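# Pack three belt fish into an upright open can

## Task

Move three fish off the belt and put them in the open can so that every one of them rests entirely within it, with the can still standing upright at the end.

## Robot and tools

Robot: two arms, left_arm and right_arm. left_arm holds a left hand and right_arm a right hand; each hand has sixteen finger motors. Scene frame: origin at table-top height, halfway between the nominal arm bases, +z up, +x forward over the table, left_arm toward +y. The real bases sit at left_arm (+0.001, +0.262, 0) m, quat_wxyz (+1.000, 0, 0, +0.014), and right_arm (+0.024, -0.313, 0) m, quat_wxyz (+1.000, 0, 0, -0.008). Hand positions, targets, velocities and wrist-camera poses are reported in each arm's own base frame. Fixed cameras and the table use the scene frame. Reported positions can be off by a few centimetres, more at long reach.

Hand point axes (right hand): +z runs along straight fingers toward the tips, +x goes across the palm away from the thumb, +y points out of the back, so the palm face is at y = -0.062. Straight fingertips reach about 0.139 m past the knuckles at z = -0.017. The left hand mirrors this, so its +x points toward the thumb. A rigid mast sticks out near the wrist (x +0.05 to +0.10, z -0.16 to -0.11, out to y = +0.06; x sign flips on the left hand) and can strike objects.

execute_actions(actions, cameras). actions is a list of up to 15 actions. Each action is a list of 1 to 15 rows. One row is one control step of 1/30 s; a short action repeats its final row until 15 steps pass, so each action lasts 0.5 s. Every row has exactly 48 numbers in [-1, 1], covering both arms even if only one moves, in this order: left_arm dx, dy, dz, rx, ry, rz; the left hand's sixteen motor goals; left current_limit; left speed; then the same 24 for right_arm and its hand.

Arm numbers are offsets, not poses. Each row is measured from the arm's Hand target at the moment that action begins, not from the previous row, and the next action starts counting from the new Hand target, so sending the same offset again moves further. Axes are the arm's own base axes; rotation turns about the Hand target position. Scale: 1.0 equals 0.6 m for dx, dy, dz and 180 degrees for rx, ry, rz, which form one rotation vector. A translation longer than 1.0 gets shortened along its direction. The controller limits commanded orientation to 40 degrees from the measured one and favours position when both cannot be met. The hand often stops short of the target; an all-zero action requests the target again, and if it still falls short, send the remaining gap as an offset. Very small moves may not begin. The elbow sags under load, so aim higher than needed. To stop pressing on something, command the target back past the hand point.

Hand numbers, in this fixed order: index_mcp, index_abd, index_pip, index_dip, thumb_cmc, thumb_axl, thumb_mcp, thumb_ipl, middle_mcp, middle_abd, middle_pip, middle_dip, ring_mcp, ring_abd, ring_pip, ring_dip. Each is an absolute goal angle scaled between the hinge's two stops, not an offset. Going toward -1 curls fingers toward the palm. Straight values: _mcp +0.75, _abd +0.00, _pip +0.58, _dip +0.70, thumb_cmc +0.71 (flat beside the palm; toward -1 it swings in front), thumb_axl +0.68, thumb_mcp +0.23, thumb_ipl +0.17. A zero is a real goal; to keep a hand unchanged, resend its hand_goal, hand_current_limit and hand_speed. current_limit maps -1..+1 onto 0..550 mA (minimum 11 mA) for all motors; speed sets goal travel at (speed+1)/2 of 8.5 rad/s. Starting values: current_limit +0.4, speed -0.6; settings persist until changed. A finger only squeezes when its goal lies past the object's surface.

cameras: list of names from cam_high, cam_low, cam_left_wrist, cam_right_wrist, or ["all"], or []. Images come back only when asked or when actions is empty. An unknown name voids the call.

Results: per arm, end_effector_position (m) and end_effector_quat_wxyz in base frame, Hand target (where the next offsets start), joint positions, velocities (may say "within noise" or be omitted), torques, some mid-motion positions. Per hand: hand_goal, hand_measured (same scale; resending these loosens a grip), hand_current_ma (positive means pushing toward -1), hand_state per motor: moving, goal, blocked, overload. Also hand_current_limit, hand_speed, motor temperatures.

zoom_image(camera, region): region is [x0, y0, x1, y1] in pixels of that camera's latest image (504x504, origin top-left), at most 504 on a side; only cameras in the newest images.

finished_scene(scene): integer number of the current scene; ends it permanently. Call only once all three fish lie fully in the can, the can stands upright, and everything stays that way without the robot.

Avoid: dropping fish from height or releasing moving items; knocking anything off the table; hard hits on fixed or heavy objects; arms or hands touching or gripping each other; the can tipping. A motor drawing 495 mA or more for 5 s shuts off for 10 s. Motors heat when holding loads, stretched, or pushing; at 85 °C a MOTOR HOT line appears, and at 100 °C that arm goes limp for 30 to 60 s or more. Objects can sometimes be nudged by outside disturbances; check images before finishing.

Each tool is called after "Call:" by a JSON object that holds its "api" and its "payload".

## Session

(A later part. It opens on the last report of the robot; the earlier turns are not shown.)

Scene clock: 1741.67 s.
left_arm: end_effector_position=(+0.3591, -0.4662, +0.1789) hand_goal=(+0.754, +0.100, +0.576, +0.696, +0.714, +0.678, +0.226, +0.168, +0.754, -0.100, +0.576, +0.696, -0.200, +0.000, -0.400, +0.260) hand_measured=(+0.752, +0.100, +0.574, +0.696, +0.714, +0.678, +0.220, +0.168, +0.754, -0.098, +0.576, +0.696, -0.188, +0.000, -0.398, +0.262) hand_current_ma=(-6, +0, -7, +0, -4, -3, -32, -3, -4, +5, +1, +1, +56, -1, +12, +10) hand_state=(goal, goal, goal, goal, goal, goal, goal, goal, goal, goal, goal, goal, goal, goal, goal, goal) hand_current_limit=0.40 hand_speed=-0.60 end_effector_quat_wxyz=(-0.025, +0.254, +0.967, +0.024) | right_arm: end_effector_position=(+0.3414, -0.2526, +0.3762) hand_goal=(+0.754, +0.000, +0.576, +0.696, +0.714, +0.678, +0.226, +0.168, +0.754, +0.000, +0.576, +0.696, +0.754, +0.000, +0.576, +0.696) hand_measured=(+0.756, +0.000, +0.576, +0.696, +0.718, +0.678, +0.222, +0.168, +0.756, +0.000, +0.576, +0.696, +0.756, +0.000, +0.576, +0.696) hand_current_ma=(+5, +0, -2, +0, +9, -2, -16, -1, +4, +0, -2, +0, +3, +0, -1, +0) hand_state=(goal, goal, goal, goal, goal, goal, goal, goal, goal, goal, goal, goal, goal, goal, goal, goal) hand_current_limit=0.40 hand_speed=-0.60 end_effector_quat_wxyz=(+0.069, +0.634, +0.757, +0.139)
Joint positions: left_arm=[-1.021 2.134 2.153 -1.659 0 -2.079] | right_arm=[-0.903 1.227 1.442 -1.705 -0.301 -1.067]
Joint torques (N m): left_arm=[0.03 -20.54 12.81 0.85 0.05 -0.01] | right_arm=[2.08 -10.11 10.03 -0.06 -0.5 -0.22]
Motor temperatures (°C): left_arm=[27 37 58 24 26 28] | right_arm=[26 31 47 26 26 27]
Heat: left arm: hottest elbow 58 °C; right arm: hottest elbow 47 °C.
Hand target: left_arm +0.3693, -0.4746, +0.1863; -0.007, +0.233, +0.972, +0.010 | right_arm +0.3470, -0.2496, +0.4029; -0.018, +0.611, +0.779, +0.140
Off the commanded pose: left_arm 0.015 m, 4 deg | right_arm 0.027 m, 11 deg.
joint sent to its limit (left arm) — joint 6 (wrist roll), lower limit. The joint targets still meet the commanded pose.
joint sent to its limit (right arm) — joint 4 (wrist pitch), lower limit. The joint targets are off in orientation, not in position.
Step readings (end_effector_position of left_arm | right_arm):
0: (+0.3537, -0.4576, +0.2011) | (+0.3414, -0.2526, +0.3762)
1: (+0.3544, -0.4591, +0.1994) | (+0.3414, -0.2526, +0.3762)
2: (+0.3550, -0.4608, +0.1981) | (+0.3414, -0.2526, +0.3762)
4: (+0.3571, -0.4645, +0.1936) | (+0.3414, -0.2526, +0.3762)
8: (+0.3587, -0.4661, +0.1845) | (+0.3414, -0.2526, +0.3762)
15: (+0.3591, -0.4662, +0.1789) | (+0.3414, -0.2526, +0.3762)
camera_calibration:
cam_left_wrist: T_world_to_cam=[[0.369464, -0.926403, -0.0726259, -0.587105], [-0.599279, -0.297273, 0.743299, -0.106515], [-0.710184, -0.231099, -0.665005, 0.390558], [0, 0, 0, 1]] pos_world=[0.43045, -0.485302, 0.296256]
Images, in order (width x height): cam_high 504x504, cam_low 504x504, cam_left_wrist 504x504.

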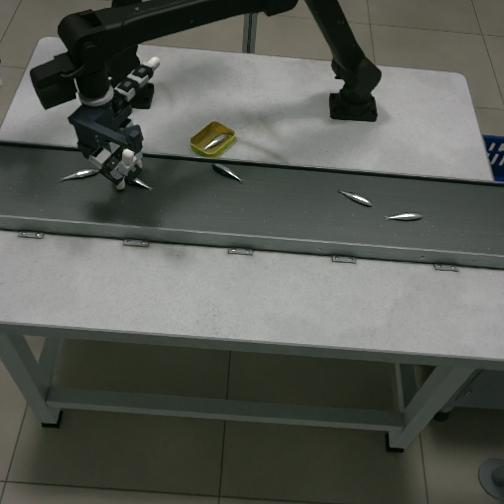

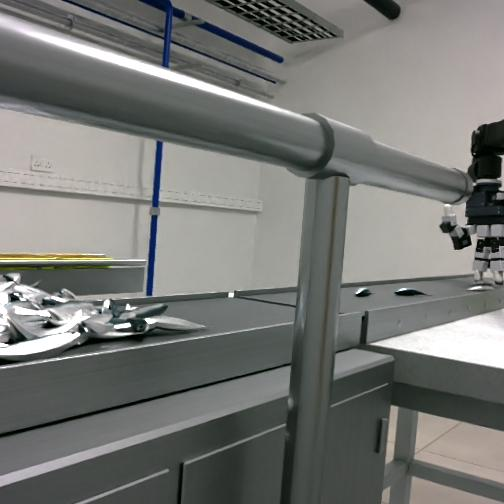

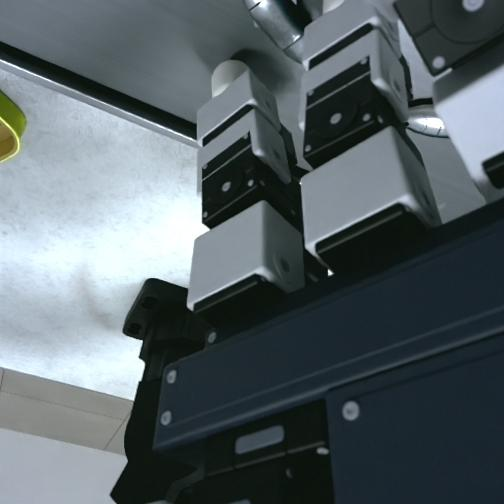

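Call:
{"api": "execute_actions", "payload": {"actions": [[[0.009,0.001,-0.035,0,0,0,0.754,0.1,0.576,0.696,0.714,0.678,0.226,0.168,0.754,-0.1,0.576,0.696,-0.2,0,-0.4,0.26,0.4,-0.6,0,0,0,0,0,0,0.754,0,0.576,0.696,0.714,0.678,0.226,0.168,0.754,0,0.576,0.696,0.754,0,0.576,0.696,0.4,-0.6]]], "cameras": ["cam_left_wrist","cam_high","cam_low"]}}

Call:
{"api": "zoom_image", "payload": {"camera": "cam_left_wrist", "region": [200, 0, 360, 120]}}

Call:
{"api": "zoom_image", "payload": {"camera": "cam_low", "region": [424, 230, 504, 310]}}

Scene clock: 1776.67 s.
left_arm: end_effector_position=(+0.3692, -0.4729, +0.1748) hand_goal=(+0.754, +0.100, +0.576, +0.696, +0.714, +0.678, +0.226, +0.168, +0.754, -0.100, +0.576, +0.696, -0.200, +0.000, -0.400, +0.260) hand_measured=(+0.752, +0.100, +0.574, +0.696, +0.714, +0.678, +0.220, +0.168, +0.754, -0.098, +0.576, +0.696, -0.188, +0.000, -0.398, +0.262) hand_current_ma=(-7, +0, -7, +0, -4, -3, -32, -3, -4, +5, +1, +1, +56, -1, +12, +10) hand_state=(goal, goal, goal, goal, goal, goal, goal, goal, goal, goal, goal, goal, goal, goal, goal, goal) hand_current_limit=0.40 hand_speed=-0.60 end_effector_quat_wxyz=(-0.008, +0.249, +0.968, +0.008) | right_arm: end_effector_position=(+0.3414, -0.2526, +0.3762) hand_goal=(+0.754, +0.000, +0.576, +0.696, +0.714, +0.678, +0.226, +0.168, +0.754, +0.000, +0.576, +0.696, +0.754, +0.000, +0.576, +0.696) hand_measured=(+0.756, +0.000, +0.576, +0.696, +0.718, +0.678, +0.222, +0.168, +0.756, +0.000, +0.576, +0.696, +0.756, +0.000, +0.576, +0.696) hand_current_ma=(+5, +0, -2, +0, +9, -2, -16, -1, +4, +0, -2, +0, +3, +0, -1, +0) hand_state=(goal, goal, goal, goal, goal, goal, goal, goal, goal, goal, goal, goal, goal, goal, goal, goal) hand_current_limit=0.40 hand_speed=-0.60 end_effector_quat_wxyz=(+0.069, +0.634, +0.757, +0.139)
Joint positions: left_arm=[-1.013 2.135 2.153 -1.611 0 -2.08] | right_arm=[-0.903 1.227 1.442 -1.705 -0.301 -1.067]
Joint torques (N m): left_arm=[-0.73 -19.66 9.35 1.14 -0.05 0] | right_arm=[3.19 -10.23 9.89 -0.01 -0.51 -0.22]
Motor temperatures (°C): left_arm=[27 34 58 24 26 28] | right_arm=[26 30 47 26 26 27]
Heat: left arm: hottest elbow 58 °C; right arm: hottest elbow 47 °C.
Hand target: left_arm +0.3747, -0.4740, +0.1652; -0.007, +0.233, +0.972, +0.010 | right_arm +0.3470, -0.2496, +0.4029; -0.018, +0.611, +0.779, +0.140
Off the commanded pose: left_arm 0.011 m, 2 deg | right_arm 0.027 m, 11 deg.
joint sent to its limit (left arm) — joint 6 (wrist roll), lower limit. The joint targets still meet the commanded pose.
joint sent to its limit (right arm) — joint 4 (wrist pitch), lower limit. The joint targets are off in orientation, not in position.
Step readings (end_effector_position of left_arm | right_arm):
0: (+0.3590, -0.4661, +0.1789) | (+0.3414, -0.2526, +0.3762)
1: (+0.3602, -0.4677, +0.1783) | (+0.3414, -0.2526, +0.3762)
2: (+0.3616, -0.4695, +0.1776) | (+0.3414, -0.2526, +0.3762)
4: (+0.3649, -0.4732, +0.1759) | (+0.3414, -0.2526, +0.3762)
8: (+0.3682, -0.4737, +0.1750) | (+0.3414, -0.2526, +0.3762)
15: (+0.3692, -0.4729, +0.1748) | (+0.3414, -0.2526, +0.3762)
camera_calibration:
cam_left_wrist: T_world_to_cam=[[0.379837, -0.924662, -0.0269045, -0.608331], [-0.614608, -0.273995, 0.739719, -0.0820446], [-0.691362, -0.264437, -0.672378, 0.372037], [0, 0, 0, 1]] pos_world=[0.437853, -0.486601, 0.294473]
Images, in order (width x height): cam_high 504x504, cam_low 504x504, cam_left_wrist 504x504.

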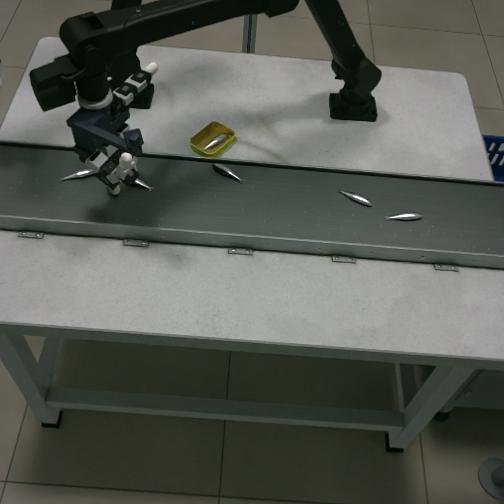

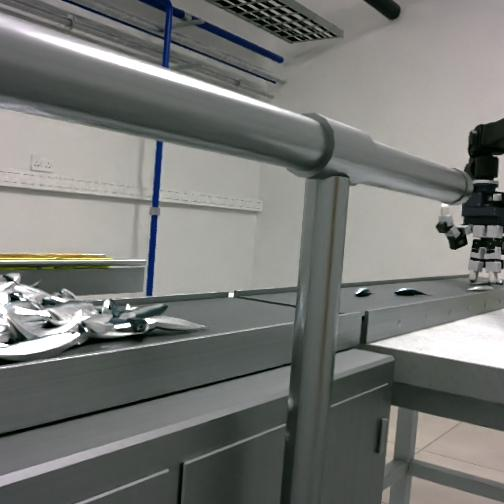

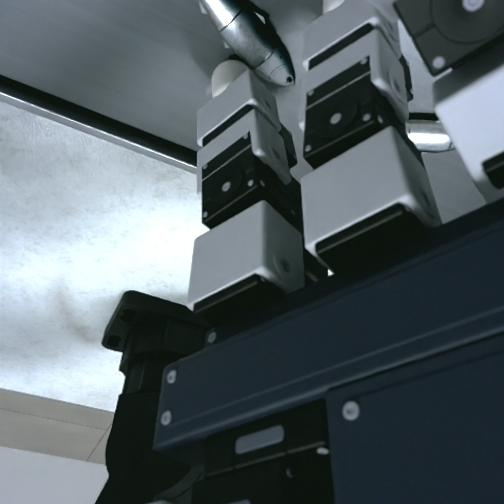

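Scaled by 3.150 from the camera's 504x504 image, which has a finer 720x720 frame.

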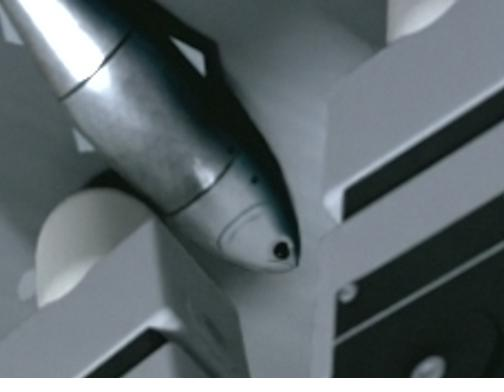

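Scaled by 6.300 from the camera's 504x504 image, which has a finer 720x720 frame.

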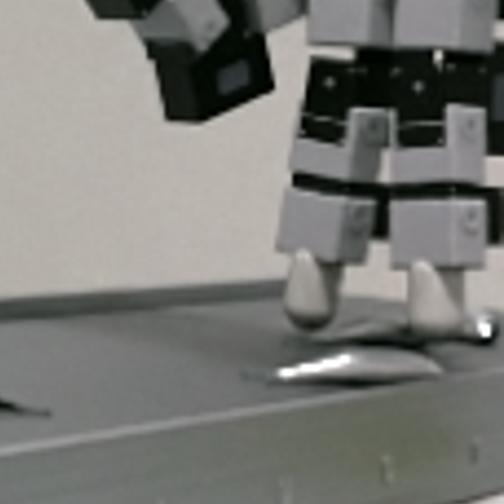

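Call:
{"api": "execute_actions", "payload": {"actions": [[[-0.021,0.016,0.0,0,0,0,0.754,0.1,0.576,0.696,0.714,0.678,0.226,0.168,0.754,-0.1,0.576,0.696,-0.2,0,-0.4,0.26,0.4,-0.6,0,0,0,0,0,0,0.754,0,0.576,0.696,0.714,0.678,0.226,0.168,0.754,0,0.576,0.696,0.754,0,0.576,0.696,0.4,-0.6]]], "cameras": ["cam_left_wrist"]}}

Call:
{"api": "zoom_image", "payload": {"camera": "cam_left_wrist", "region": [200, 0, 360, 120]}}

Scene clock: 1798.53 s.
left_arm: end_effector_position=(+0.3639, -0.4645, +0.1713) hand_goal=(+0.754, +0.100, +0.576, +0.696, +0.714, +0.678, +0.226, +0.168, +0.754, -0.100, +0.576, +0.696, -0.200, +0.000, -0.400, +0.260) hand_measured=(+0.752, +0.100, +0.574, +0.696, +0.714, +0.678, +0.220, +0.168, +0.754, -0.104, +0.578, +0.696, -0.188, +0.000, -0.398, +0.262) hand_current_ma=(-5, -1, -7, +0, -4, -3, -31, -3, +2, -14, +8, +3, +57, -1, +12, +10) hand_state=(goal, goal, goal, goal, goal, goal, goal, goal, goal, goal, goal, goal, goal, goal, goal, goal) hand_current_limit=0.40 hand_speed=-0.60 end_effector_quat_wxyz=(-0.009, +0.249, +0.968, +0.008) | right_arm: end_effector_position=(+0.3414, -0.2526, +0.3762) hand_goal=(+0.754, +0.000, +0.576, +0.696, +0.714, +0.678, +0.226, +0.168, +0.754, +0.000, +0.576, +0.696, +0.754, +0.000, +0.576, +0.696) hand_measured=(+0.756, +0.000, +0.576, +0.696, +0.718, +0.678, +0.222, +0.168, +0.756, +0.000, +0.576, +0.696, +0.756, +0.000, +0.576, +0.696) hand_current_ma=(+5, +0, -2, +0, +9, -2, -16, -1, +4, +0, -2, +0, +3, +0, -1, +0) hand_state=(goal, goal, goal, goal, goal, goal, goal, goal, goal, goal, goal, goal, goal, goal, goal, goal) hand_current_limit=0.40 hand_speed=-0.60 end_effector_quat_wxyz=(+0.069, +0.634, +0.757, +0.139)
Joint positions: left_arm=[-1.013 2.101 2.087 -1.581 0.001 -2.08] | right_arm=[-0.903 1.227 1.442 -1.705 -0.301 -1.067]
Joint torques (N m): left_arm=[-0.73 -20.89 7.45 1.22 0.05 0] | right_arm=[2.67 -9.35 9.87 -0.12 -0.52 -0.14]
Motor temperatures (°C): left_arm=[27 34 56 24 26 28] | right_arm=[26 30 47 26 26 27]
Heat: left arm: hottest elbow 56 °C; right arm: hottest elbow 47 °C.
Hand target: left_arm +0.3620, -0.4644, +0.1653; -0.007, +0.233, +0.972, +0.010 | right_arm +0.3470, -0.2496, +0.4029; -0.018, +0.611, +0.779, +0.140
Off the commanded pose: left_arm 0.006 m, 2 deg | right_arm 0.027 m, 11 deg.
joint sent to its limit (left arm) — joint 6 (wrist roll), lower limit. The joint targets still meet the commanded pose.
joint sent to its limit (right arm) — joint 4 (wrist pitch), lower limit. The joint targets are off in orientation, not in position.
Step readings (end_effector_position of left_arm | right_arm):
0: (+0.3692, -0.4729, +0.1748) | (+0.3414, -0.2526, +0.3762)
1: (+0.3683, -0.4714, +0.1710) | (+0.3414, -0.2526, +0.3762)
2: (+0.3676, -0.4704, +0.1702) | (+0.3414, -0.2526, +0.3762)
4: (+0.3654, -0.4668, +0.1722) | (+0.3414, -0.2526, +0.3762)
8: (+0.3639, -0.4644, +0.1713) | (+0.3414, -0.2526, +0.3762)
15: (+0.3639, -0.4645, +0.1713) | (+0.3414, -0.2526, +0.3762)
camera_calibration:
cam_left_wrist: T_world_to_cam=[[0.379889, -0.924612, -0.0278922, -0.59849], [-0.613677, -0.27447, 0.740316, -0.0811074], [-0.69216, -0.264121, -0.671681, 0.36851], [0, 0, 0, 1]] pos_world=[0.432654, -0.478301, 0.290873]
Images, in order (width x height): cam_left_wrist 504x504.

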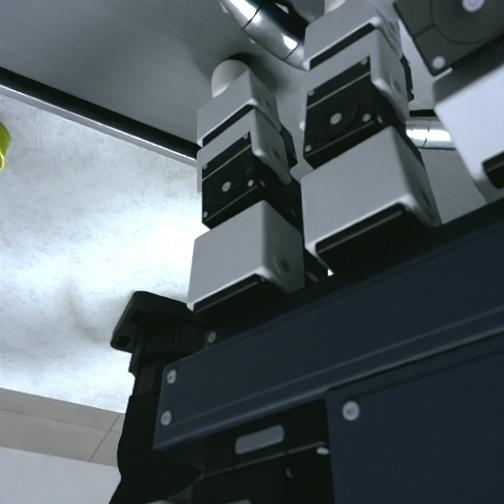

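Scaled by 3.150 from the camera's 504x504 image, which has a finer 720x720 frame.

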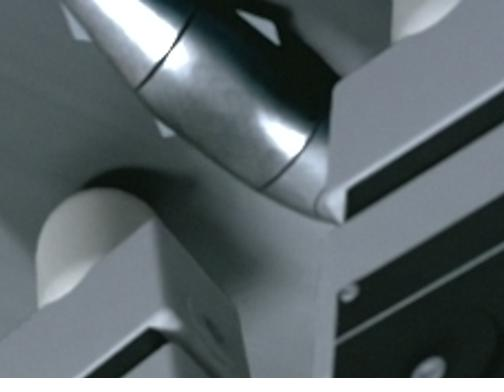

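Call:
{"api": "execute_actions", "payload": {"actions": [[[0,0,-0.025,0,0,0,0.754,0.1,0.576,0.696,0.714,0.678,0.226,0.168,0.754,-0.1,0.576,0.696,-0.2,0,-0.4,0.26,0.4,-0.6,0,0,0,0,0,0,0.754,0,0.576,0.696,0.714,0.678,0.226,0.168,0.754,0,0.576,0.696,0.754,0,0.576,0.696,0.4,-0.6]]], "cameras": ["cam_left_wrist","cam_low"]}}

Call:
{"api": "zoom_image", "payload": {"camera": "cam_left_wrist", "region": [200, 0, 360, 120]}}

Call:
{"api": "zoom_image", "payload": {"camera": "cam_low", "region": [424, 230, 504, 310]}}

Scene clock: 1818.17 s.
left_arm: end_effector_position=(+0.3634, -0.4641, +0.1684) hand_goal=(+0.754, +0.100, +0.576, +0.696, +0.714, +0.678, +0.226, +0.168, +0.754, -0.100, +0.576, +0.696, -0.200, +0.000, -0.400, +0.260) hand_measured=(+0.752, +0.100, +0.574, +0.696, +0.714, +0.678, +0.220, +0.168, +0.750, -0.094, +0.576, +0.696, -0.188, +0.000, -0.398, +0.262) hand_current_ma=(-5, -1, -7, +0, -4, -3, -31, -3, -15, +23, -3, +1, +57, -1, +12, +10) hand_state=(goal, goal, goal, goal, goal, goal, goal, goal, goal, goal, goal, goal, goal, goal, goal, goal) hand_current_limit=0.40 hand_speed=-0.60 end_effector_quat_wxyz=(-0.004, +0.249, +0.969, +0.002) | right_arm: end_effector_position=(+0.3414, -0.2526, +0.3762) hand_goal=(+0.754, +0.000, +0.576, +0.696, +0.714, +0.678, +0.226, +0.168, +0.754, +0.000, +0.576, +0.696, +0.754, +0.000, +0.576, +0.696) hand_measured=(+0.756, +0.000, +0.576, +0.696, +0.718, +0.678, +0.222, +0.168, +0.756, +0.000, +0.576, +0.696, +0.756, +0.000, +0.576, +0.696) hand_current_ma=(+5, +0, -2, +0, +9, -2, -16, -1, +4, +0, -2, +0, +3, +0, -1, +0) hand_state=(goal, goal, goal, goal, goal, goal, goal, goal, goal, goal, goal, goal, goal, goal, goal, goal) hand_current_limit=0.40 hand_speed=-0.60 end_effector_quat_wxyz=(+0.069, +0.634, +0.757, +0.139)
Joint positions: left_arm=[-1.013 2.087 2.058 -1.551 0.002 -2.08] | right_arm=[-0.903 1.227 1.442 -1.705 -0.301 -1.067]
Joint torques (N m): left_arm=[-0.79 -19.49 6.8 1.69 0.02 0] | right_arm=[2.78 -9.52 9.99 -0.18 -0.53 -0.19]
Motor temperatures (°C): left_arm=[27 34 55 24 26 28] | right_arm=[26 30 48 26 26 27]
Heat: left arm: hottest elbow 55 °C; right arm: hottest elbow 48 °C.
Hand target: left_arm +0.3621, -0.4645, +0.1502; -0.007, +0.233, +0.972, +0.010 | right_arm +0.3470, -0.2496, +0.4029; -0.018, +0.611, +0.779, +0.140
Off the commanded pose: left_arm 0.018 m, 2 deg | right_arm 0.027 m, 11 deg.
joint sent to its limit (left arm) — joint 6 (wrist roll), lower limit. The joint targets still meet the commanded pose.
joint sent to its limit (right arm) — joint 4 (wrist pitch), lower limit. The joint targets are off in orientation, not in position.
Step readings (end_effector_position of left_arm | right_arm):
0: (+0.3639, -0.4645, +0.1713) | (+0.3414, -0.2526, +0.3762)
1: (+0.3638, -0.4644, +0.1688) | (+0.3414, -0.2526, +0.3762)
2: (+0.3637, -0.4644, +0.1688) | (+0.3414, -0.2526, +0.3762)
4: (+0.3633, -0.4639, +0.1687) | (+0.3414, -0.2526, +0.3762)
8: (+0.3634, -0.4640, +0.1684) | (+0.3414, -0.2526, +0.3762)
15: (+0.3634, -0.4641, +0.1684) | (+0.3414, -0.2526, +0.3762)
camera_calibration:
cam_left_wrist: T_world_to_cam=[[0.38003, -0.924892, -0.0123538, -0.600753], [-0.619341, -0.264357, 0.739278, -0.0722084], [-0.687018, -0.273297, -0.673287, 0.360499], [0, 0, 0, 1]] pos_world=[0.431252, -0.476197, 0.288679]
Images, in order (width x height): cam_low 504x504, cam_left_wrist 504x504.

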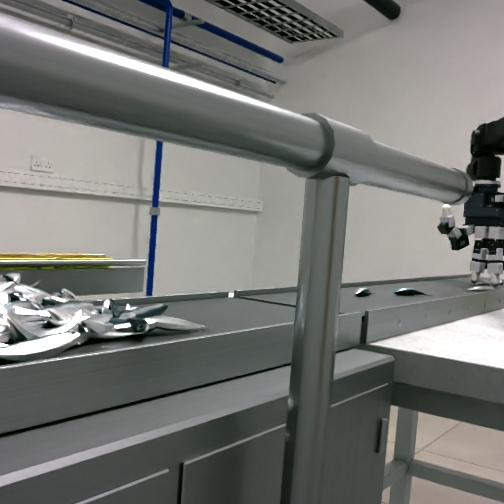

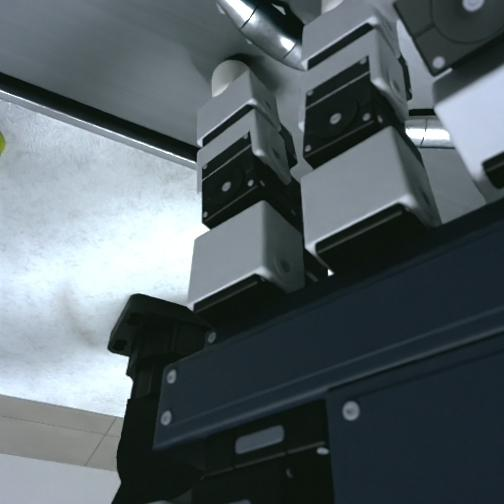

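Scaled by 3.150 from the camera's 504x504 image, which has a finer 720x720 frame.

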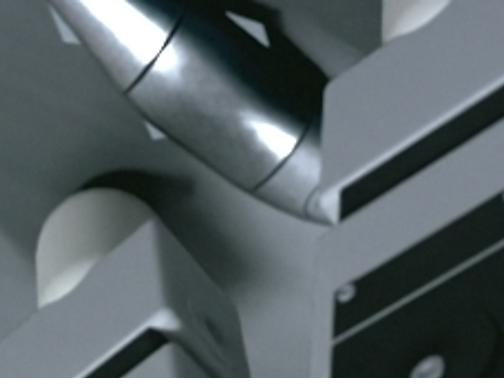

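Scaled by 6.300 from the camera's 504x504 image, which has a finer 720x720 frame.

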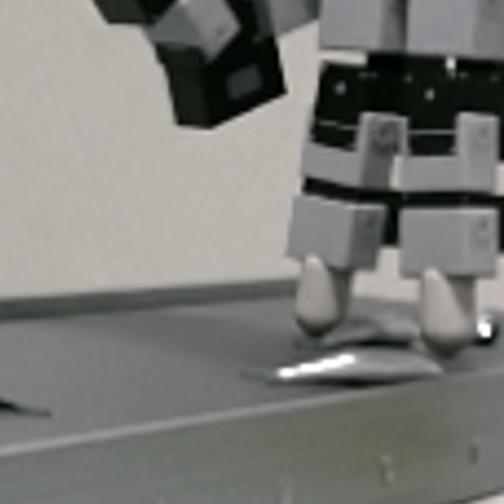

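Call:
{"api": "execute_actions", "payload": {"actions": [[[0,0,0.02,0,0,0,0.754,0.0,0.576,0.696,0.714,0.678,0.226,0.168,0.754,0.0,0.576,0.696,-0.2,0,-0.4,0.26,0.4,-0.9,0,0,0,0,0,0,0.754,0,0.576,0.696,0.714,0.678,0.226,0.168,0.754,0,0.576,0.696,0.754,0,0.576,0.696,0.4,-0.6]],[[0,0,0,0,0,0,0.754,-0.25,0.576,0.696,0.714,0.678,0.226,0.168,0.754,0.25,0.576,0.696,-0.2,0,-0.4,0.26,0.75,-0.9,0,0,0,0,0,0,0.754,0,0.576,0.696,0.714,0.678,0.226,0.168,0.754,0,0.576,0.696,0.754,0,0.576,0.696,0.4,-0.6]],[[0,0,0,0,0,0,0.754,-0.25,0.576,0.696,0.714,0.678,0.226,0.168,0.754,0.25,0.576,0.696,-0.2,0,-0.4,0.26,0.75,-0.9,0,0,0,0,0,0,0.754,0,0.576,0.696,0.714,0.678,0.226,0.168,0.754,0,0.576,0.696,0.754,0,0.576,0.696,0.4,-0.6]]], "cameras": ["cam_left_wrist","cam_low"]}}

Call:
{"api": "zoom_image", "payload": {"camera": "cam_left_wrist", "region": [200, 0, 360, 120]}}

Call:
{"api": "zoom_image", "payload": {"camera": "cam_low", "region": [424, 230, 504, 310]}}

Scene clock: 1837.73 s.
left_arm: end_effector_position=(+0.3637, -0.4638, +0.1687) hand_goal=(+0.754, -0.250, +0.576, +0.696, +0.714, +0.678, +0.226, +0.168, +0.754, +0.250, +0.576, +0.696, -0.200, +0.000, -0.400, +0.260) hand_measured=(+0.746, -0.102, +0.572, +0.696, +0.714, +0.678, +0.220, +0.168, +0.756, +0.006, +0.576, +0.696, -0.188, +0.000, -0.398, +0.262) hand_current_ma=(-40, +481, -18, -3, -4, -3, -31, -3, +9, -481, +3, +1, +57, -1, +12, +10) hand_state=(goal, blocked, goal, goal, goal, goal, goal, goal, goal, blocked, goal, goal, goal, goal, goal, goal) hand_current_limit=0.75 hand_speed=-0.90 end_effector_quat_wxyz=(-0.003, +0.249, +0.969, +0.003) | right_arm: end_effector_position=(+0.3414, -0.2526, +0.3762) hand_goal=(+0.754, +0.000, +0.576, +0.696, +0.714, +0.678, +0.226, +0.168, +0.754, +0.000, +0.576, +0.696, +0.754, +0.000, +0.576, +0.696) hand_measured=(+0.756, +0.000, +0.576, +0.696, +0.718, +0.678, +0.222, +0.168, +0.756, +0.000, +0.576, +0.696, +0.756, +0.000, +0.576, +0.696) hand_current_ma=(+5, +0, -2, +0, +9, -2, -16, -1, +4, +0, -2, +0, +3, +0, -1, +0) hand_state=(goal, goal, goal, goal, goal, goal, goal, goal, goal, goal, goal, goal, goal, goal, goal, goal) hand_current_limit=0.40 hand_speed=-0.60 end_effector_quat_wxyz=(+0.069, +0.634, +0.757, +0.139)
Joint positions: left_arm=[-1.013 2.086 2.058 -1.551 -0.001 -2.08] | right_arm=[-0.903 1.227 1.442 -1.705 -0.301 -1.067]
Joint torques (N m): left_arm=[-0.91 -19.55 9.42 0.38 0.11 -0.01] | right_arm=[2.2 -9.99 10.06 -0.08 -0.51 -0.13]
Heat: left arm: hottest elbow 53 °C; right arm: hottest elbow 48 °C.
Hand target: left_arm +0.3621, -0.4645, +0.1622; -0.007, +0.233, +0.972, +0.010 | right_arm +0.3470, -0.2496, +0.4029; -0.018, +0.611, +0.779, +0.140
Off the commanded pose: left_arm 0.007 m, 2 deg | right_arm 0.027 m, 11 deg.
joint sent to its limit (left arm) — joint 6 (wrist roll), lower limit. The joint targets still meet the commanded pose.
joint sent to its limit (right arm) — joint 4 (wrist pitch), lower limit. The joint targets are off in orientation, not in position.
Step readings (end_effector_position of left_arm | right_arm):
0: (+0.3634, -0.4641, +0.1684) | (+0.3414, -0.2526, +0.3762)
1: (+0.3634, -0.4641, +0.1686) | (+0.3414, -0.2526, +0.3762)
2: (+0.3634, -0.4641, +0.1686) | (+0.3414, -0.2526, +0.3762)
4: (+0.3634, -0.4641, +0.1686) | (+0.3414, -0.2526, +0.3762)
8: (+0.3634, -0.4641, +0.1686) | (+0.3414, -0.2526, +0.3762)
15: (+0.3634, -0.4641, +0.1686) | (+0.3414, -0.2526, +0.3762)
16: (+0.3634, -0.4641, +0.1686) | (+0.3414, -0.2526, +0.3762)
17: (+0.3634, -0.4641, +0.1686) | (+0.3414, -0.2526, +0.3762)
19: (+0.3634, -0.4641, +0.1686) | (+0.3414, -0.2526, +0.3762)
23: (+0.3635, -0.4640, +0.1686) | (+0.3414, -0.2526, +0.3762)
30: (+0.3637, -0.4638, +0.1687) | (+0.3414, -0.2526, +0.3762)
31: (+0.3637, -0.4638, +0.1687) | (+0.3414, -0.2526, +0.3762)
32: (+0.3637, -0.4638, +0.1687) | (+0.3414, -0.2526, +0.3762)
34: (+0.3637, -0.4638, +0.1687) | (+0.3414, -0.2526, +0.3762)
38: (+0.3637, -0.4638, +0.1687) | (+0.3414, -0.2526, +0.3762)
45: (+0.3637, -0.4638, +0.1687) | (+0.3414, -0.2526, +0.3762)
camera_calibration:
cam_left_wrist: T_world_to_cam=[[0.380421, -0.924731, -0.0123589, -0.600784], [-0.620788, -0.265243, 0.737746, -0.0718427], [-0.685494, -0.272982, -0.674966, 0.360907], [0, 0, 0, 1]] pos_world=[0.431352, -0.476098, 0.289177]
Images, in order (width x height): cam_low 504x504, cam_left_wrist 504x504.

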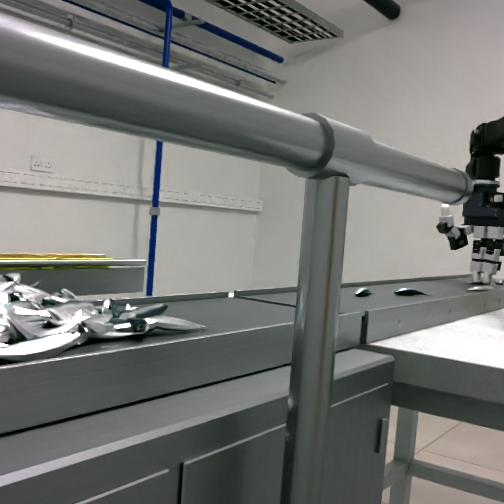

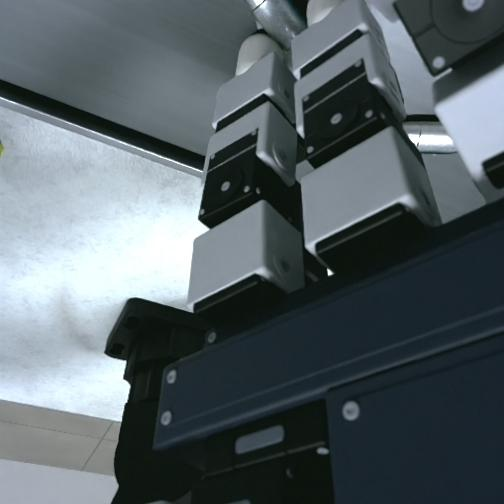

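Scaled by 3.150 from the camera's 504x504 image, which has a finer 720x720 frame.

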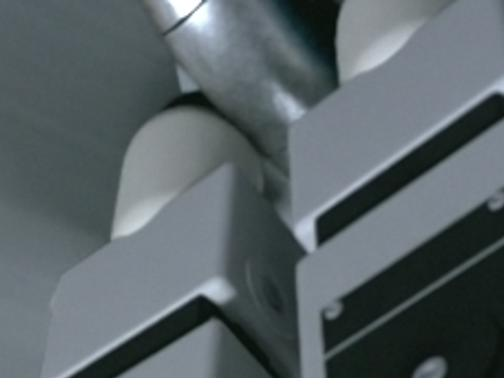

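Scaled by 6.300 from the camera's 504x504 image, which has a finer 720x720 frame.

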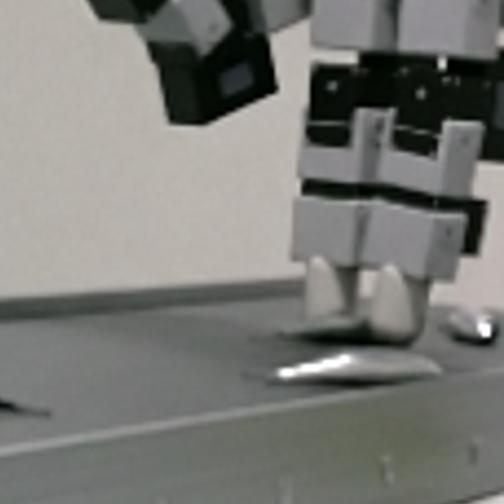

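Call:
{"api": "execute_actions", "payload": {"actions": [[[0,0,0.05,0,0,0,0.754,-0.25,0.576,0.696,0.714,0.678,0.226,0.168,0.754,0.25,0.576,0.696,-0.2,0,-0.4,0.26,0.75,-0.9,0,0,0,0,0,0,0.754,0,0.576,0.696,0.714,0.678,0.226,0.168,0.754,0,0.576,0.696,0.754,0,0.576,0.696,0.4,-0.6]],[[0,0,0.05,0,0,0,0.754,-0.25,0.576,0.696,0.714,0.678,0.226,0.168,0.754,0.25,0.576,0.696,-0.2,0,-0.4,0.26,0.75,-0.9,0,0,0,0,0,0,0.754,0,0.576,0.696,0.714,0.678,0.226,0.168,0.754,0,0.576,0.696,0.754,0,0.576,0.696,0.4,-0.6]]], "cameras": ["cam_left_wrist","cam_low"]}}

Call:
{"api": "zoom_image", "payload": {"camera": "cam_left_wrist", "region": [200, 0, 360, 120]}}

Call:
{"api": "zoom_image", "payload": {"camera": "cam_low", "region": [424, 210, 504, 310]}}

Scene clock: 1859.67 s.
left_arm: end_effector_position=(+0.3593, -0.4573, +0.2099) hand_goal=(+0.754, -0.250, +0.576, +0.696, +0.714, +0.678, +0.226, +0.168, +0.754, +0.250, +0.576, +0.696, -0.200, +0.000, -0.400, +0.260) hand_measured=(+0.744, -0.104, +0.570, +0.694, +0.714, +0.678, +0.220, +0.168, +0.762, +0.006, +0.580, +0.698, -0.188, +0.000, -0.398, +0.262) hand_current_ma=(-51, +481, -24, -6, -4, -3, -31, -3, +38, -481, +21, +7, +57, -1, +12, +10) hand_state=(goal, blocked, goal, goal, goal, goal, goal, goal, goal, blocked, goal, goal, goal, goal, goal, goal) hand_current_limit=0.75 hand_speed=-0.90 end_effector_quat_wxyz=(-0.018, +0.249, +0.968, +0.016) | right_arm: end_effector_position=(+0.3414, -0.2526, +0.3762) hand_goal=(+0.754, +0.000, +0.576, +0.696, +0.714, +0.678, +0.226, +0.168, +0.754, +0.000, +0.576, +0.696, +0.754, +0.000, +0.576, +0.696) hand_measured=(+0.756, +0.000, +0.576, +0.696, +0.718, +0.678, +0.222, +0.168, +0.756, +0.000, +0.576, +0.696, +0.756, +0.000, +0.576, +0.696) hand_current_ma=(+5, +0, -2, +0, +9, -2, -16, -1, +4, +0, -2, +0, +3, +0, -1, +0) hand_state=(goal, goal, goal, goal, goal, goal, goal, goal, goal, goal, goal, goal, goal, goal, goal, goal) hand_current_limit=0.40 hand_speed=-0.60 end_effector_quat_wxyz=(+0.069, +0.634, +0.757, +0.139)
Joint positions: left_arm=[-1.013 2.096 2.176 -1.698 0.001 -2.08] | right_arm=[-0.903 1.227 1.442 -1.705 -0.301 -1.067]
Joint torques (N m): left_arm=[-0.97 -20.54 13.52 -0.09 0 0.01] | right_arm=[2.2 -10.05 9.83 -0.12 -0.53 -0.17]
Heat: left arm: hottest elbow 53 °C; right arm: hottest elbow 48 °C.
Hand target: left_arm +0.3621, -0.4644, +0.2224; -0.007, +0.233, +0.972, +0.010 | right_arm +0.3470, -0.2496, +0.4029; -0.018, +0.611, +0.779, +0.140
Off the commanded pose: left_arm 0.014 m, 2 deg | right_arm 0.027 m, 11 deg.
joint sent to its limit (left arm) — joint 4 (wrist pitch), lower limit; joint 6 (wrist roll), lower limit. The joint targets still meet the commanded pose.
joint sent to its limit (right arm) — joint 4 (wrist pitch), lower limit. The joint targets are off in orientation, not in position.
Step readings (end_effector_position of left_arm | right_arm):
0: (+0.3637, -0.4638, +0.1687) | (+0.3414, -0.2526, +0.3762)
1: (+0.3636, -0.4636, +0.1718) | (+0.3414, -0.2526, +0.3762)
2: (+0.3622, -0.4615, +0.1747) | (+0.3414, -0.2526, +0.3762)
4: (+0.3590, -0.4565, +0.1765) | (+0.3414, -0.2526, +0.3762)
8: (+0.3570, -0.4538, +0.1777) | (+0.3414, -0.2526, +0.3762)
15: (+0.3569, -0.4535, +0.1778) | (+0.3414, -0.2526, +0.3762)
16: (+0.3564, -0.4527, +0.1816) | (+0.3414, -0.2526, +0.3762)
17: (+0.3560, -0.4521, +0.1847) | (+0.3414, -0.2526, +0.3762)
19: (+0.3562, -0.4525, +0.1937) | (+0.3414, -0.2526, +0.3762)
23: (+0.3588, -0.4566, +0.2075) | (+0.3414, -0.2526, +0.3762)
30: (+0.3593, -0.4574, +0.2099) | (+0.3414, -0.2526, +0.3762)
camera_calibration:
cam_left_wrist: T_world_to_cam=[[0.379717, -0.923687, -0.051163, -0.583682], [-0.604049, -0.289446, 0.742527, -0.121401], [-0.700671, -0.251045, -0.66786, 0.401409], [0, 0, 0, 1]] pos_world=[0.429558, -0.473507, 0.328365]
Images, in order (width x height): cam_low 504x504, cam_left_wrist 504x504.

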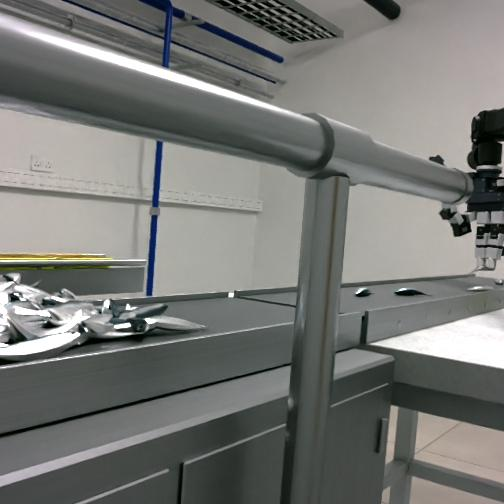

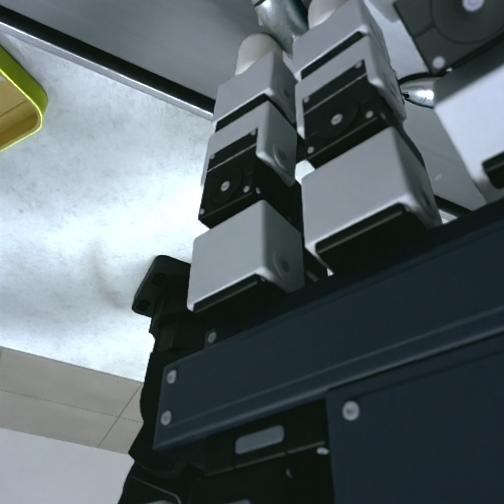

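Scaled by 3.150 from the camera's 504x504 image, which has a finer 720x720 frame.

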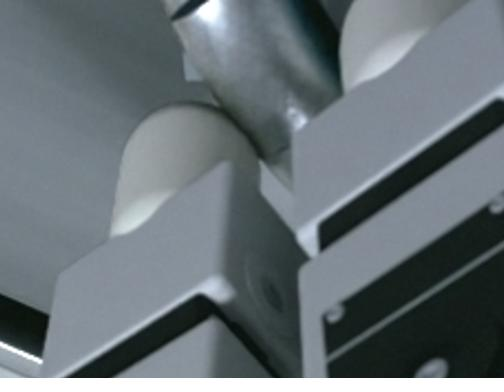

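Scaled by 5.040 from the camera's 504x504 image, which has a finer 720x720 frame.

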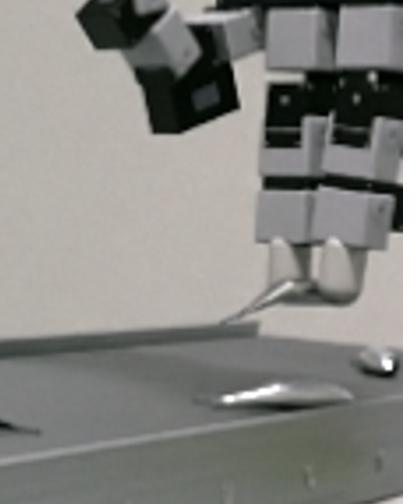

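Call:
{"api": "execute_actions", "payload": {"actions": [[[0.007,0.02,0.045,0,0,0,0.754,-0.25,0.576,0.696,0.714,0.678,0.226,0.168,0.754,0.25,0.576,0.696,-0.2,0,-0.4,0.26,0.75,-0.9,0,0,0,0,0,0,0.754,0,0.576,0.696,0.714,0.678,0.226,0.168,0.754,0,0.576,0.696,0.754,0,0.576,0.696,0.4,-0.6]],[[0.007,0.06,0.045,0,0,0,0.754,-0.25,0.576,0.696,0.714,0.678,0.226,0.168,0.754,0.25,0.576,0.696,-0.2,0,-0.4,0.26,0.75,-0.9,0,0,0,0,0,0,0.754,0,0.576,0.696,0.714,0.678,0.226,0.168,0.754,0,0.576,0.696,0.754,0,0.576,0.696,0.4,-0.6]],[[0.007,0.06,0.03,0,0,0,0.754,-0.25,0.576,0.696,0.714,0.678,0.226,0.168,0.754,0.25,0.576,0.696,-0.2,0,-0.4,0.26,0.75,-0.9,0,0,0,0,0,0,0.754,0,0.576,0.696,0.714,0.678,0.226,0.168,0.754,0,0.576,0.696,0.754,0,0.576,0.696,0.4,-0.6]],[[0.007,0.06,0.02,0,0,0,0.754,-0.25,0.576,0.696,0.714,0.678,0.226,0.168,0.754,0.25,0.576,0.696,-0.2,0,-0.4,0.26,0.75,-0.9,0,0,0,0,0,0,0.754,0,0.576,0.696,0.714,0.678,0.226,0.168,0.754,0,0.576,0.696,0.754,0,0.576,0.696,0.4,-0.6]],[[0.007,0.06,0.0,0,0,0,0.754,-0.25,0.576,0.696,0.714,0.678,0.226,0.168,0.754,0.25,0.576,0.696,-0.2,0,-0.4,0.26,0.75,-0.9,0,0,0,0,0,0,0.754,0,0.576,0.696,0.714,0.678,0.226,0.168,0.754,0,0.576,0.696,0.754,0,0.576,0.696,0.4,-0.6]]], "cameras": ["cam_left_wrist","cam_high"]}}

Call:
{"api": "zoom_image", "payload": {"camera": "cam_left_wrist", "region": [0, 0, 200, 300]}}

Call:
{"api": "zoom_image", "payload": {"camera": "cam_high", "region": [150, 90, 250, 190]}}

Scene clock: 1887.37 s.
left_arm: end_effector_position=(+0.3870, -0.3116, +0.2942) hand_goal=(+0.754, -0.250, +0.576, +0.696, +0.714, +0.678, +0.226, +0.168, +0.754, +0.250, +0.576, +0.696, -0.200, +0.000, -0.400, +0.260) hand_measured=(+0.742, -0.106, +0.570, +0.694, +0.716, +0.678, +0.220, +0.168, +0.768, +0.008, +0.582, +0.698, -0.188, +0.000, -0.398, +0.262) hand_current_ma=(-54, +481, -25, -6, +6, -3, -32, -3, +63, -481, +29, +10, +57, -1, +12, +10) hand_state=(goal, blocked, goal, goal, goal, goal, goal, goal, goal, blocked, goal, goal, goal, goal, goal, goal) hand_current_limit=0.75 hand_speed=-0.90 end_effector_quat_wxyz=(+0.006, +0.229, +0.973, +0.006) | right_arm: end_effector_position=(+0.3414, -0.2526, +0.3762) hand_goal=(+0.754, +0.000, +0.576, +0.696, +0.714, +0.678, +0.226, +0.168, +0.754, +0.000, +0.576, +0.696, +0.754, +0.000, +0.576, +0.696) hand_measured=(+0.756, +0.000, +0.576, +0.696, +0.718, +0.678, +0.222, +0.168, +0.756, +0.000, +0.576, +0.696, +0.756, +0.000, +0.576, +0.696) hand_current_ma=(+5, +0, -2, +0, +9, -2, -16, -1, +4, +0, -2, +0, +3, +0, -1, +0) hand_state=(goal, goal, goal, goal, goal, goal, goal, goal, goal, goal, goal, goal, goal, goal, goal, goal) hand_current_limit=0.40 hand_speed=-0.60 end_effector_quat_wxyz=(+0.069, +0.634, +0.757, +0.139)
Joint positions: left_arm=[-0.827 1.771 1.909 -1.705 -0.016 -1.935] | right_arm=[-0.903 1.227 1.442 -1.705 -0.301 -1.067]
Joint torques (N m): left_arm=[-0.62 -18.61 8.83 0.42 -0.13 0.11] | right_arm=[2.9 -10.11 10.09 -0.06 -0.53 -0.19]
Motor temperatures (°C): left_arm=[27 35 56 24 26 28] | right_arm=[26 30 48 26 26 27]
Heat: left arm: hottest elbow 56 °C; right arm: hottest elbow 48 °C.
Hand target: left_arm +0.3831, -0.3085, +0.3063; -0.007, +0.233, +0.972, +0.010 | right_arm +0.3470, -0.2496, +0.4029; -0.018, +0.611, +0.779, +0.140
Off the commanded pose: left_arm 0.013 m, 2 deg | right_arm 0.027 m, 11 deg.
joint sent to its limit (left arm) — joint 4 (wrist pitch), lower limit. The joint targets are off in orientation, not in position.
joint sent to its limit (right arm) — joint 4 (wrist pitch), lower limit. The joint targets are off in orientation, not in position.
Step readings (end_effector_position of left_arm | right_arm):
0: (+0.3593, -0.4573, +0.2099) | (+0.3414, -0.2526, +0.3762)
1: (+0.3595, -0.4571, +0.2107) | (+0.3414, -0.2526, +0.3762)
2: (+0.3599, -0.4568, +0.2113) | (+0.3414, -0.2526, +0.3762)
4: (+0.3604, -0.4562, +0.2129) | (+0.3414, -0.2526, +0.3762)
8: (+0.3609, -0.4548, +0.2176) | (+0.3414, -0.2526, +0.3762)
15: (+0.3610, -0.4542, +0.2205) | (+0.3414, -0.2526, +0.3762)
16: (+0.3615, -0.4517, +0.2227) | (+0.3414, -0.2526, +0.3762)
17: (+0.3608, -0.4486, +0.2235) | (+0.3414, -0.2526, +0.3762)
19: (+0.3610, -0.4391, +0.2301) | (+0.3414, -0.2526, +0.3762)
23: (+0.3679, -0.4261, +0.2533) | (+0.3414, -0.2526, +0.3762)
30: (+0.3724, -0.4163, +0.2726) | (+0.3414, -0.2526, +0.3762)
31: (+0.3723, -0.4134, +0.2718) | (+0.3414, -0.2526, +0.3762)
32: (+0.3708, -0.4100, +0.2702) | (+0.3414, -0.2526, +0.3762)
34: (+0.3683, -0.4000, +0.2683) | (+0.3414, -0.2526, +0.3762)
38: (+0.3730, -0.3906, +0.2739) | (+0.3414, -0.2526, +0.3762)
45: (+0.3765, -0.3847, +0.2824) | (+0.3414, -0.2526, +0.3762)
46: (+0.3766, -0.3813, +0.2822) | (+0.3414, -0.2526, +0.3762)
47: (+0.3751, -0.3776, +0.2813) | (+0.3414, -0.2526, +0.3762)
49: (+0.3725, -0.3659, +0.2810) | (+0.3414, -0.2526, +0.3762)
53: (+0.3780, -0.3534, +0.2895) | (+0.3414, -0.2526, +0.3762)
60: (+0.3814, -0.3469, +0.2973) | (+0.3414, -0.2526, +0.3762)
61: (+0.3813, -0.3440, +0.2952) | (+0.3414, -0.2526, +0.3762)
62: (+0.3794, -0.3407, +0.2935) | (+0.3414, -0.2526, +0.3762)
64: (+0.3770, -0.3290, +0.2900) | (+0.3414, -0.2526, +0.3762)
68: (+0.3834, -0.3165, +0.2909) | (+0.3414, -0.2526, +0.3762)
75: (+0.3869, -0.3116, +0.2942) | (+0.3414, -0.2526, +0.3762)
camera_calibration:
cam_left_wrist: T_world_to_cam=[[0.417231, -0.908783, -0.00559046, -0.478525], [-0.623129, -0.290551, 0.726148, -0.113165], [-0.661535, -0.299488, -0.687516, 0.489238], [0, 0, 0, 1]] pos_world=[0.452787, -0.321235, 0.415859]
Images, in order (width x height): cam_high 504x504, cam_left_wrist 504x504.

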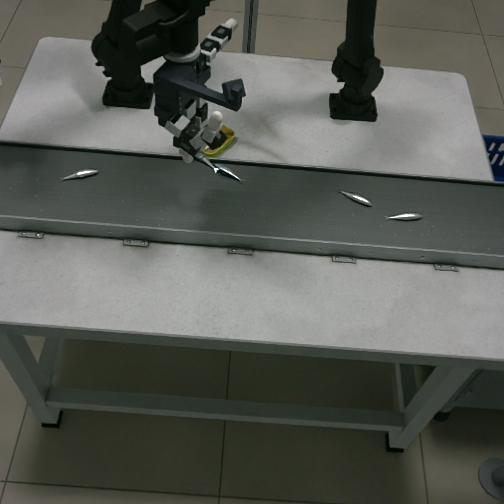

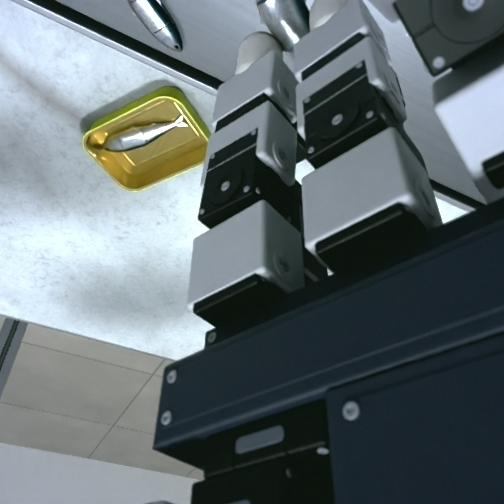

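Scaled by 1.680 from the camera's 504x504 image, which has a finer 720x720 frame.

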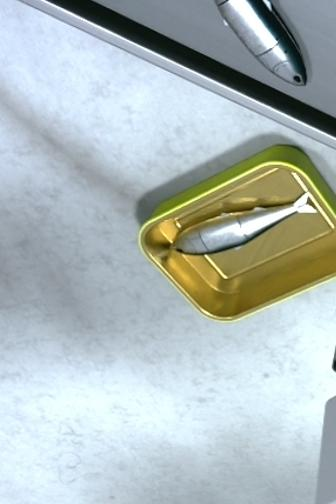

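Scaled by 5.040 from the camera's 504x504 image, which has a finer 720x720 frame.

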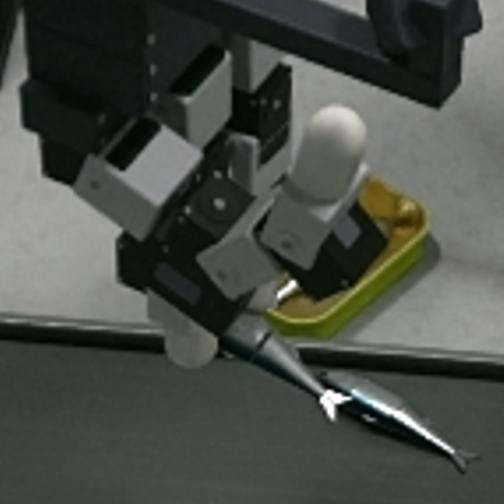

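Call:
{"api": "zoom_image", "payload": {"camera": "cam_left_wrist", "region": [70, 70, 220, 200]}}

Scaled by 3.360 from the camera's 504x504 image, which has a finer 720x720 frame.

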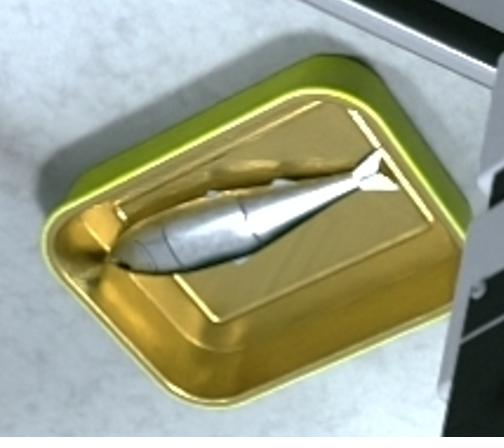

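Call:
{"api": "execute_actions", "payload": {"actions": [[[-0.0573,-0.0269,0,0,0,-0.1123,0.754,-0.25,0.576,0.696,0.714,0.678,0.226,0.168,0.754,0.25,0.576,0.696,-0.2,0,-0.4,0.26,0.75,-0.9,0,0,0,0,0,0,0.754,0,0.576,0.696,0.714,0.678,0.226,0.168,0.754,0,0.576,0.696,0.754,0,0.576,0.696,0.4,-0.6]],[[-0.0573,-0.0269,0,0,0,-0.1123,0.754,-0.25,0.576,0.696,0.714,0.678,0.226,0.168,0.754,0.25,0.576,0.696,-0.2,0,-0.4,0.26,0.75,-0.9,0,0,0,0,0,0,0.754,0,0.576,0.696,0.714,0.678,0.226,0.168,0.754,0,0.576,0.696,0.754,0,0.576,0.696,0.4,-0.6]],[[-0.0573,-0.0269,0,0,0,-0.1123,0.754,-0.25,0.576,0.696,0.714,0.678,0.226,0.168,0.754,0.25,0.576,0.696,-0.2,0,-0.4,0.26,0.75,-0.9,0,0,0,0,0,0,0.754,0,0.576,0.696,0.714,0.678,0.226,0.168,0.754,0,0.576,0.696,0.754,0,0.576,0.696,0.4,-0.6]],[[-0.0573,-0.0269,0,0,0,-0.1123,0.754,-0.25,0.576,0.696,0.714,0.678,0.226,0.168,0.754,0.25,0.576,0.696,-0.2,0,-0.4,0.26,0.75,-0.9,0,0,0,0,0,0,0.754,0,0.576,0.696,0.714,0.678,0.226,0.168,0.754,0,0.576,0.696,0.754,0,0.576,0.696,0.4,-0.6]],[[-0.0573,-0.0269,0,0,0,-0.1123,0.754,-0.25,0.576,0.696,0.714,0.678,0.226,0.168,0.754,0.25,0.576,0.696,-0.2,0,-0.4,0.26,0.75,-0.9,0,0,0,0,0,0,0.754,0,0.576,0.696,0.714,0.678,0.226,0.168,0.754,0,0.576,0.696,0.754,0,0.576,0.696,0.4,-0.6]]], "cameras": ["cam_left_wrist","cam_high"]}}

Call:
{"api": "zoom_image", "payload": {"camera": "cam_high", "region": [160, 90, 260, 190]}}

Call:
{"api": "zoom_image", "payload": {"camera": "cam_left_wrist", "region": [200, 0, 360, 120]}}

Scene clock: 2026.90 s.
left_arm: end_effector_position=(+0.2091, -0.3885, +0.3009) hand_goal=(+0.754, -0.250, +0.576, +0.696, +0.714, +0.678, +0.226, +0.168, +0.754, +0.250, +0.576, +0.696, -0.200, +0.000, -0.400, +0.260) hand_measured=(+0.734, -0.110, +0.568, +0.694, +0.714, +0.678, +0.222, +0.168, +0.764, +0.008, +0.584, +0.698, -0.188, +0.000, -0.398, +0.262) hand_current_ma=(-92, +481, -40, -10, +1, -3, -28, -3, +49, -481, +31, +11, +54, +0, +12, +10) hand_state=(goal, blocked, goal, goal, goal, goal, goal, goal, goal, blocked, goal, goal, goal, goal, goal, goal) hand_current_limit=0.75 hand_speed=-0.90 end_effector_quat_wxyz=(-0.008, +0.898, +0.439, +0.015) | right_arm: end_effector_position=(+0.3414, -0.2526, +0.3762) hand_goal=(+0.754, +0.000, +0.576, +0.696, +0.714, +0.678, +0.226, +0.168, +0.754, +0.000, +0.576, +0.696, +0.754, +0.000, +0.576, +0.696) hand_measured=(+0.756, +0.000, +0.576, +0.696, +0.718, +0.678, +0.222, +0.168, +0.756, +0.000, +0.576, +0.696, +0.756, +0.000, +0.576, +0.696) hand_current_ma=(+5, +0, -2, +0, +9, -2, -16, -1, +4, +0, -2, +0, +3, +0, -1, +0) hand_state=(goal, goal, goal, goal, goal, goal, goal, goal, goal, goal, goal, goal, goal, goal, goal, goal) hand_current_limit=0.40 hand_speed=-0.60 end_effector_quat_wxyz=(+0.069, +0.634, +0.757, +0.139)
Joint positions: left_arm=[-1.235 1.339 1.426 -1.677 -0.027 -0.574] | right_arm=[-0.903 1.227 1.442 -1.705 -0.301 -1.067]
Joint torques (N m): left_arm=[-0.32 -10.99 9.24 1.35 -0.04 0.13] | right_arm=[1.49 -9.47 10.19 -0.01 -0.54 -0.18]
Heat: left arm: hottest elbow 53 °C; right arm: hottest elbow 49 °C.
Hand target: left_arm +0.2112, -0.3891, +0.3063; +0.003, +0.899, +0.438, +0.012 | right_arm +0.3470, -0.2496, +0.4029; -0.018, +0.611, +0.779, +0.140
Off the commanded pose: left_arm 0.006 m, 1 deg | right_arm 0.027 m, 11 deg.
joint sent to its limit (right arm) — joint 4 (wrist pitch), lower limit. The joint targets are off in orientation, not in position.
Step readings (end_effector_position of left_arm | right_arm):
0: (+0.3870, -0.3116, +0.2942) | (+0.3414, -0.2526, +0.3762)
1: (+0.3843, -0.3125, +0.2918) | (+0.3414, -0.2526, +0.3762)
2: (+0.3827, -0.3100, +0.2905) | (+0.3414, -0.2526, +0.3762)
4: (+0.3671, -0.3094, +0.2868) | (+0.3414, -0.2526, +0.3762)
8: (+0.3460, -0.3279, +0.2922) | (+0.3414, -0.2526, +0.3762)
15: (+0.3448, -0.3309, +0.2981) | (+0.3414, -0.2526, +0.3762)
16: (+0.3435, -0.3310, +0.2956) | (+0.3414, -0.2526, +0.3762)
17: (+0.3434, -0.3288, +0.2939) | (+0.3414, -0.2526, +0.3762)
19: (+0.3304, -0.3267, +0.2887) | (+0.3414, -0.2526, +0.3762)
23: (+0.3118, -0.3405, +0.2937) | (+0.3414, -0.2526, +0.3762)
30: (+0.3105, -0.3435, +0.3000) | (+0.3414, -0.2526, +0.3762)
31: (+0.3092, -0.3439, +0.2974) | (+0.3414, -0.2526, +0.3762)
32: (+0.3082, -0.3439, +0.2955) | (+0.3414, -0.2526, +0.3762)
34: (+0.2944, -0.3431, +0.2899) | (+0.3414, -0.2526, +0.3762)
38: (+0.2758, -0.3543, +0.2954) | (+0.3414, -0.2526, +0.3762)
45: (+0.2759, -0.3563, +0.3010) | (+0.3414, -0.2526, +0.3762)
46: (+0.2742, -0.3574, +0.2987) | (+0.3414, -0.2526, +0.3762)
47: (+0.2726, -0.3590, +0.2974) | (+0.3414, -0.2526, +0.3762)
49: (+0.2592, -0.3600, +0.2925) | (+0.3414, -0.2526, +0.3762)
53: (+0.2429, -0.3687, +0.2975) | (+0.3414, -0.2526, +0.3762)
60: (+0.2423, -0.3717, +0.3012) | (+0.3414, -0.2526, +0.3762)
61: (+0.2400, -0.3735, +0.2993) | (+0.3414, -0.2526, +0.3762)
62: (+0.2375, -0.3756, +0.2986) | (+0.3414, -0.2526, +0.3762)
64: (+0.2253, -0.3774, +0.2950) | (+0.3414, -0.2526, +0.3762)
68: (+0.2116, -0.3839, +0.2988) | (+0.3414, -0.2526, +0.3762)
75: (+0.2096, -0.3874, +0.3010) | (+0.3414, -0.2526, +0.3762)
camera_calibration:
cam_left_wrist: T_world_to_cam=[[-0.972899, -0.229339, -0.0295009, 0.0876705], [-0.172754, 0.636121, 0.752002, 0.00683775], [-0.153697, 0.736719, -0.658501, 0.640774], [0, 0, 0, 1]] pos_world=[0.184961, -0.456313, 0.419394]
Images, in order (width x height): cam_high 504x504, cam_left_wrist 504x504.

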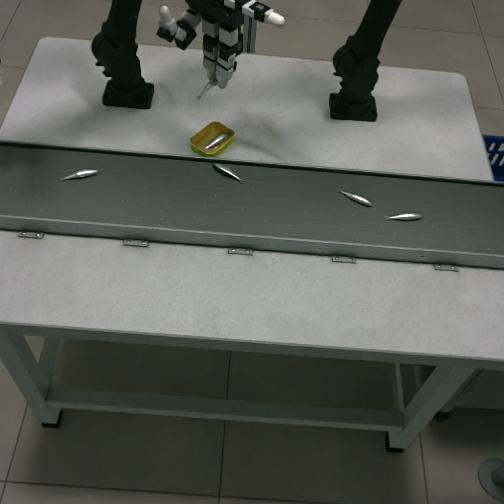

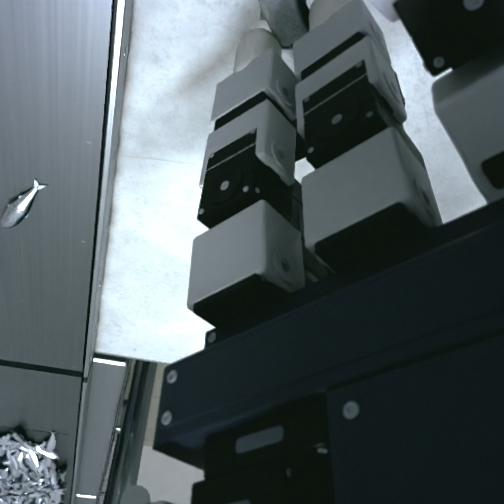

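Scaled by 5.040 from the camera's 504x504 image, which has a finer 720x720 frame.

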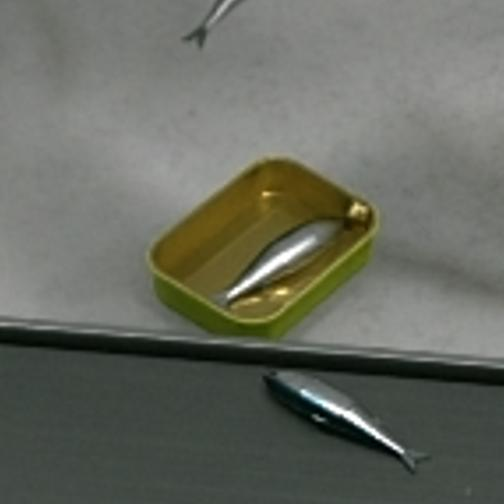

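Scaled by 3.150 from the camera's 504x504 image, which has a finer 720x720 frame.

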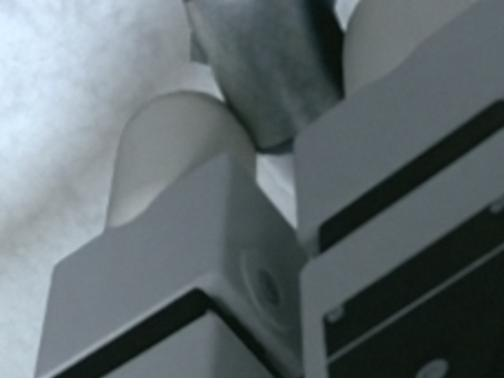

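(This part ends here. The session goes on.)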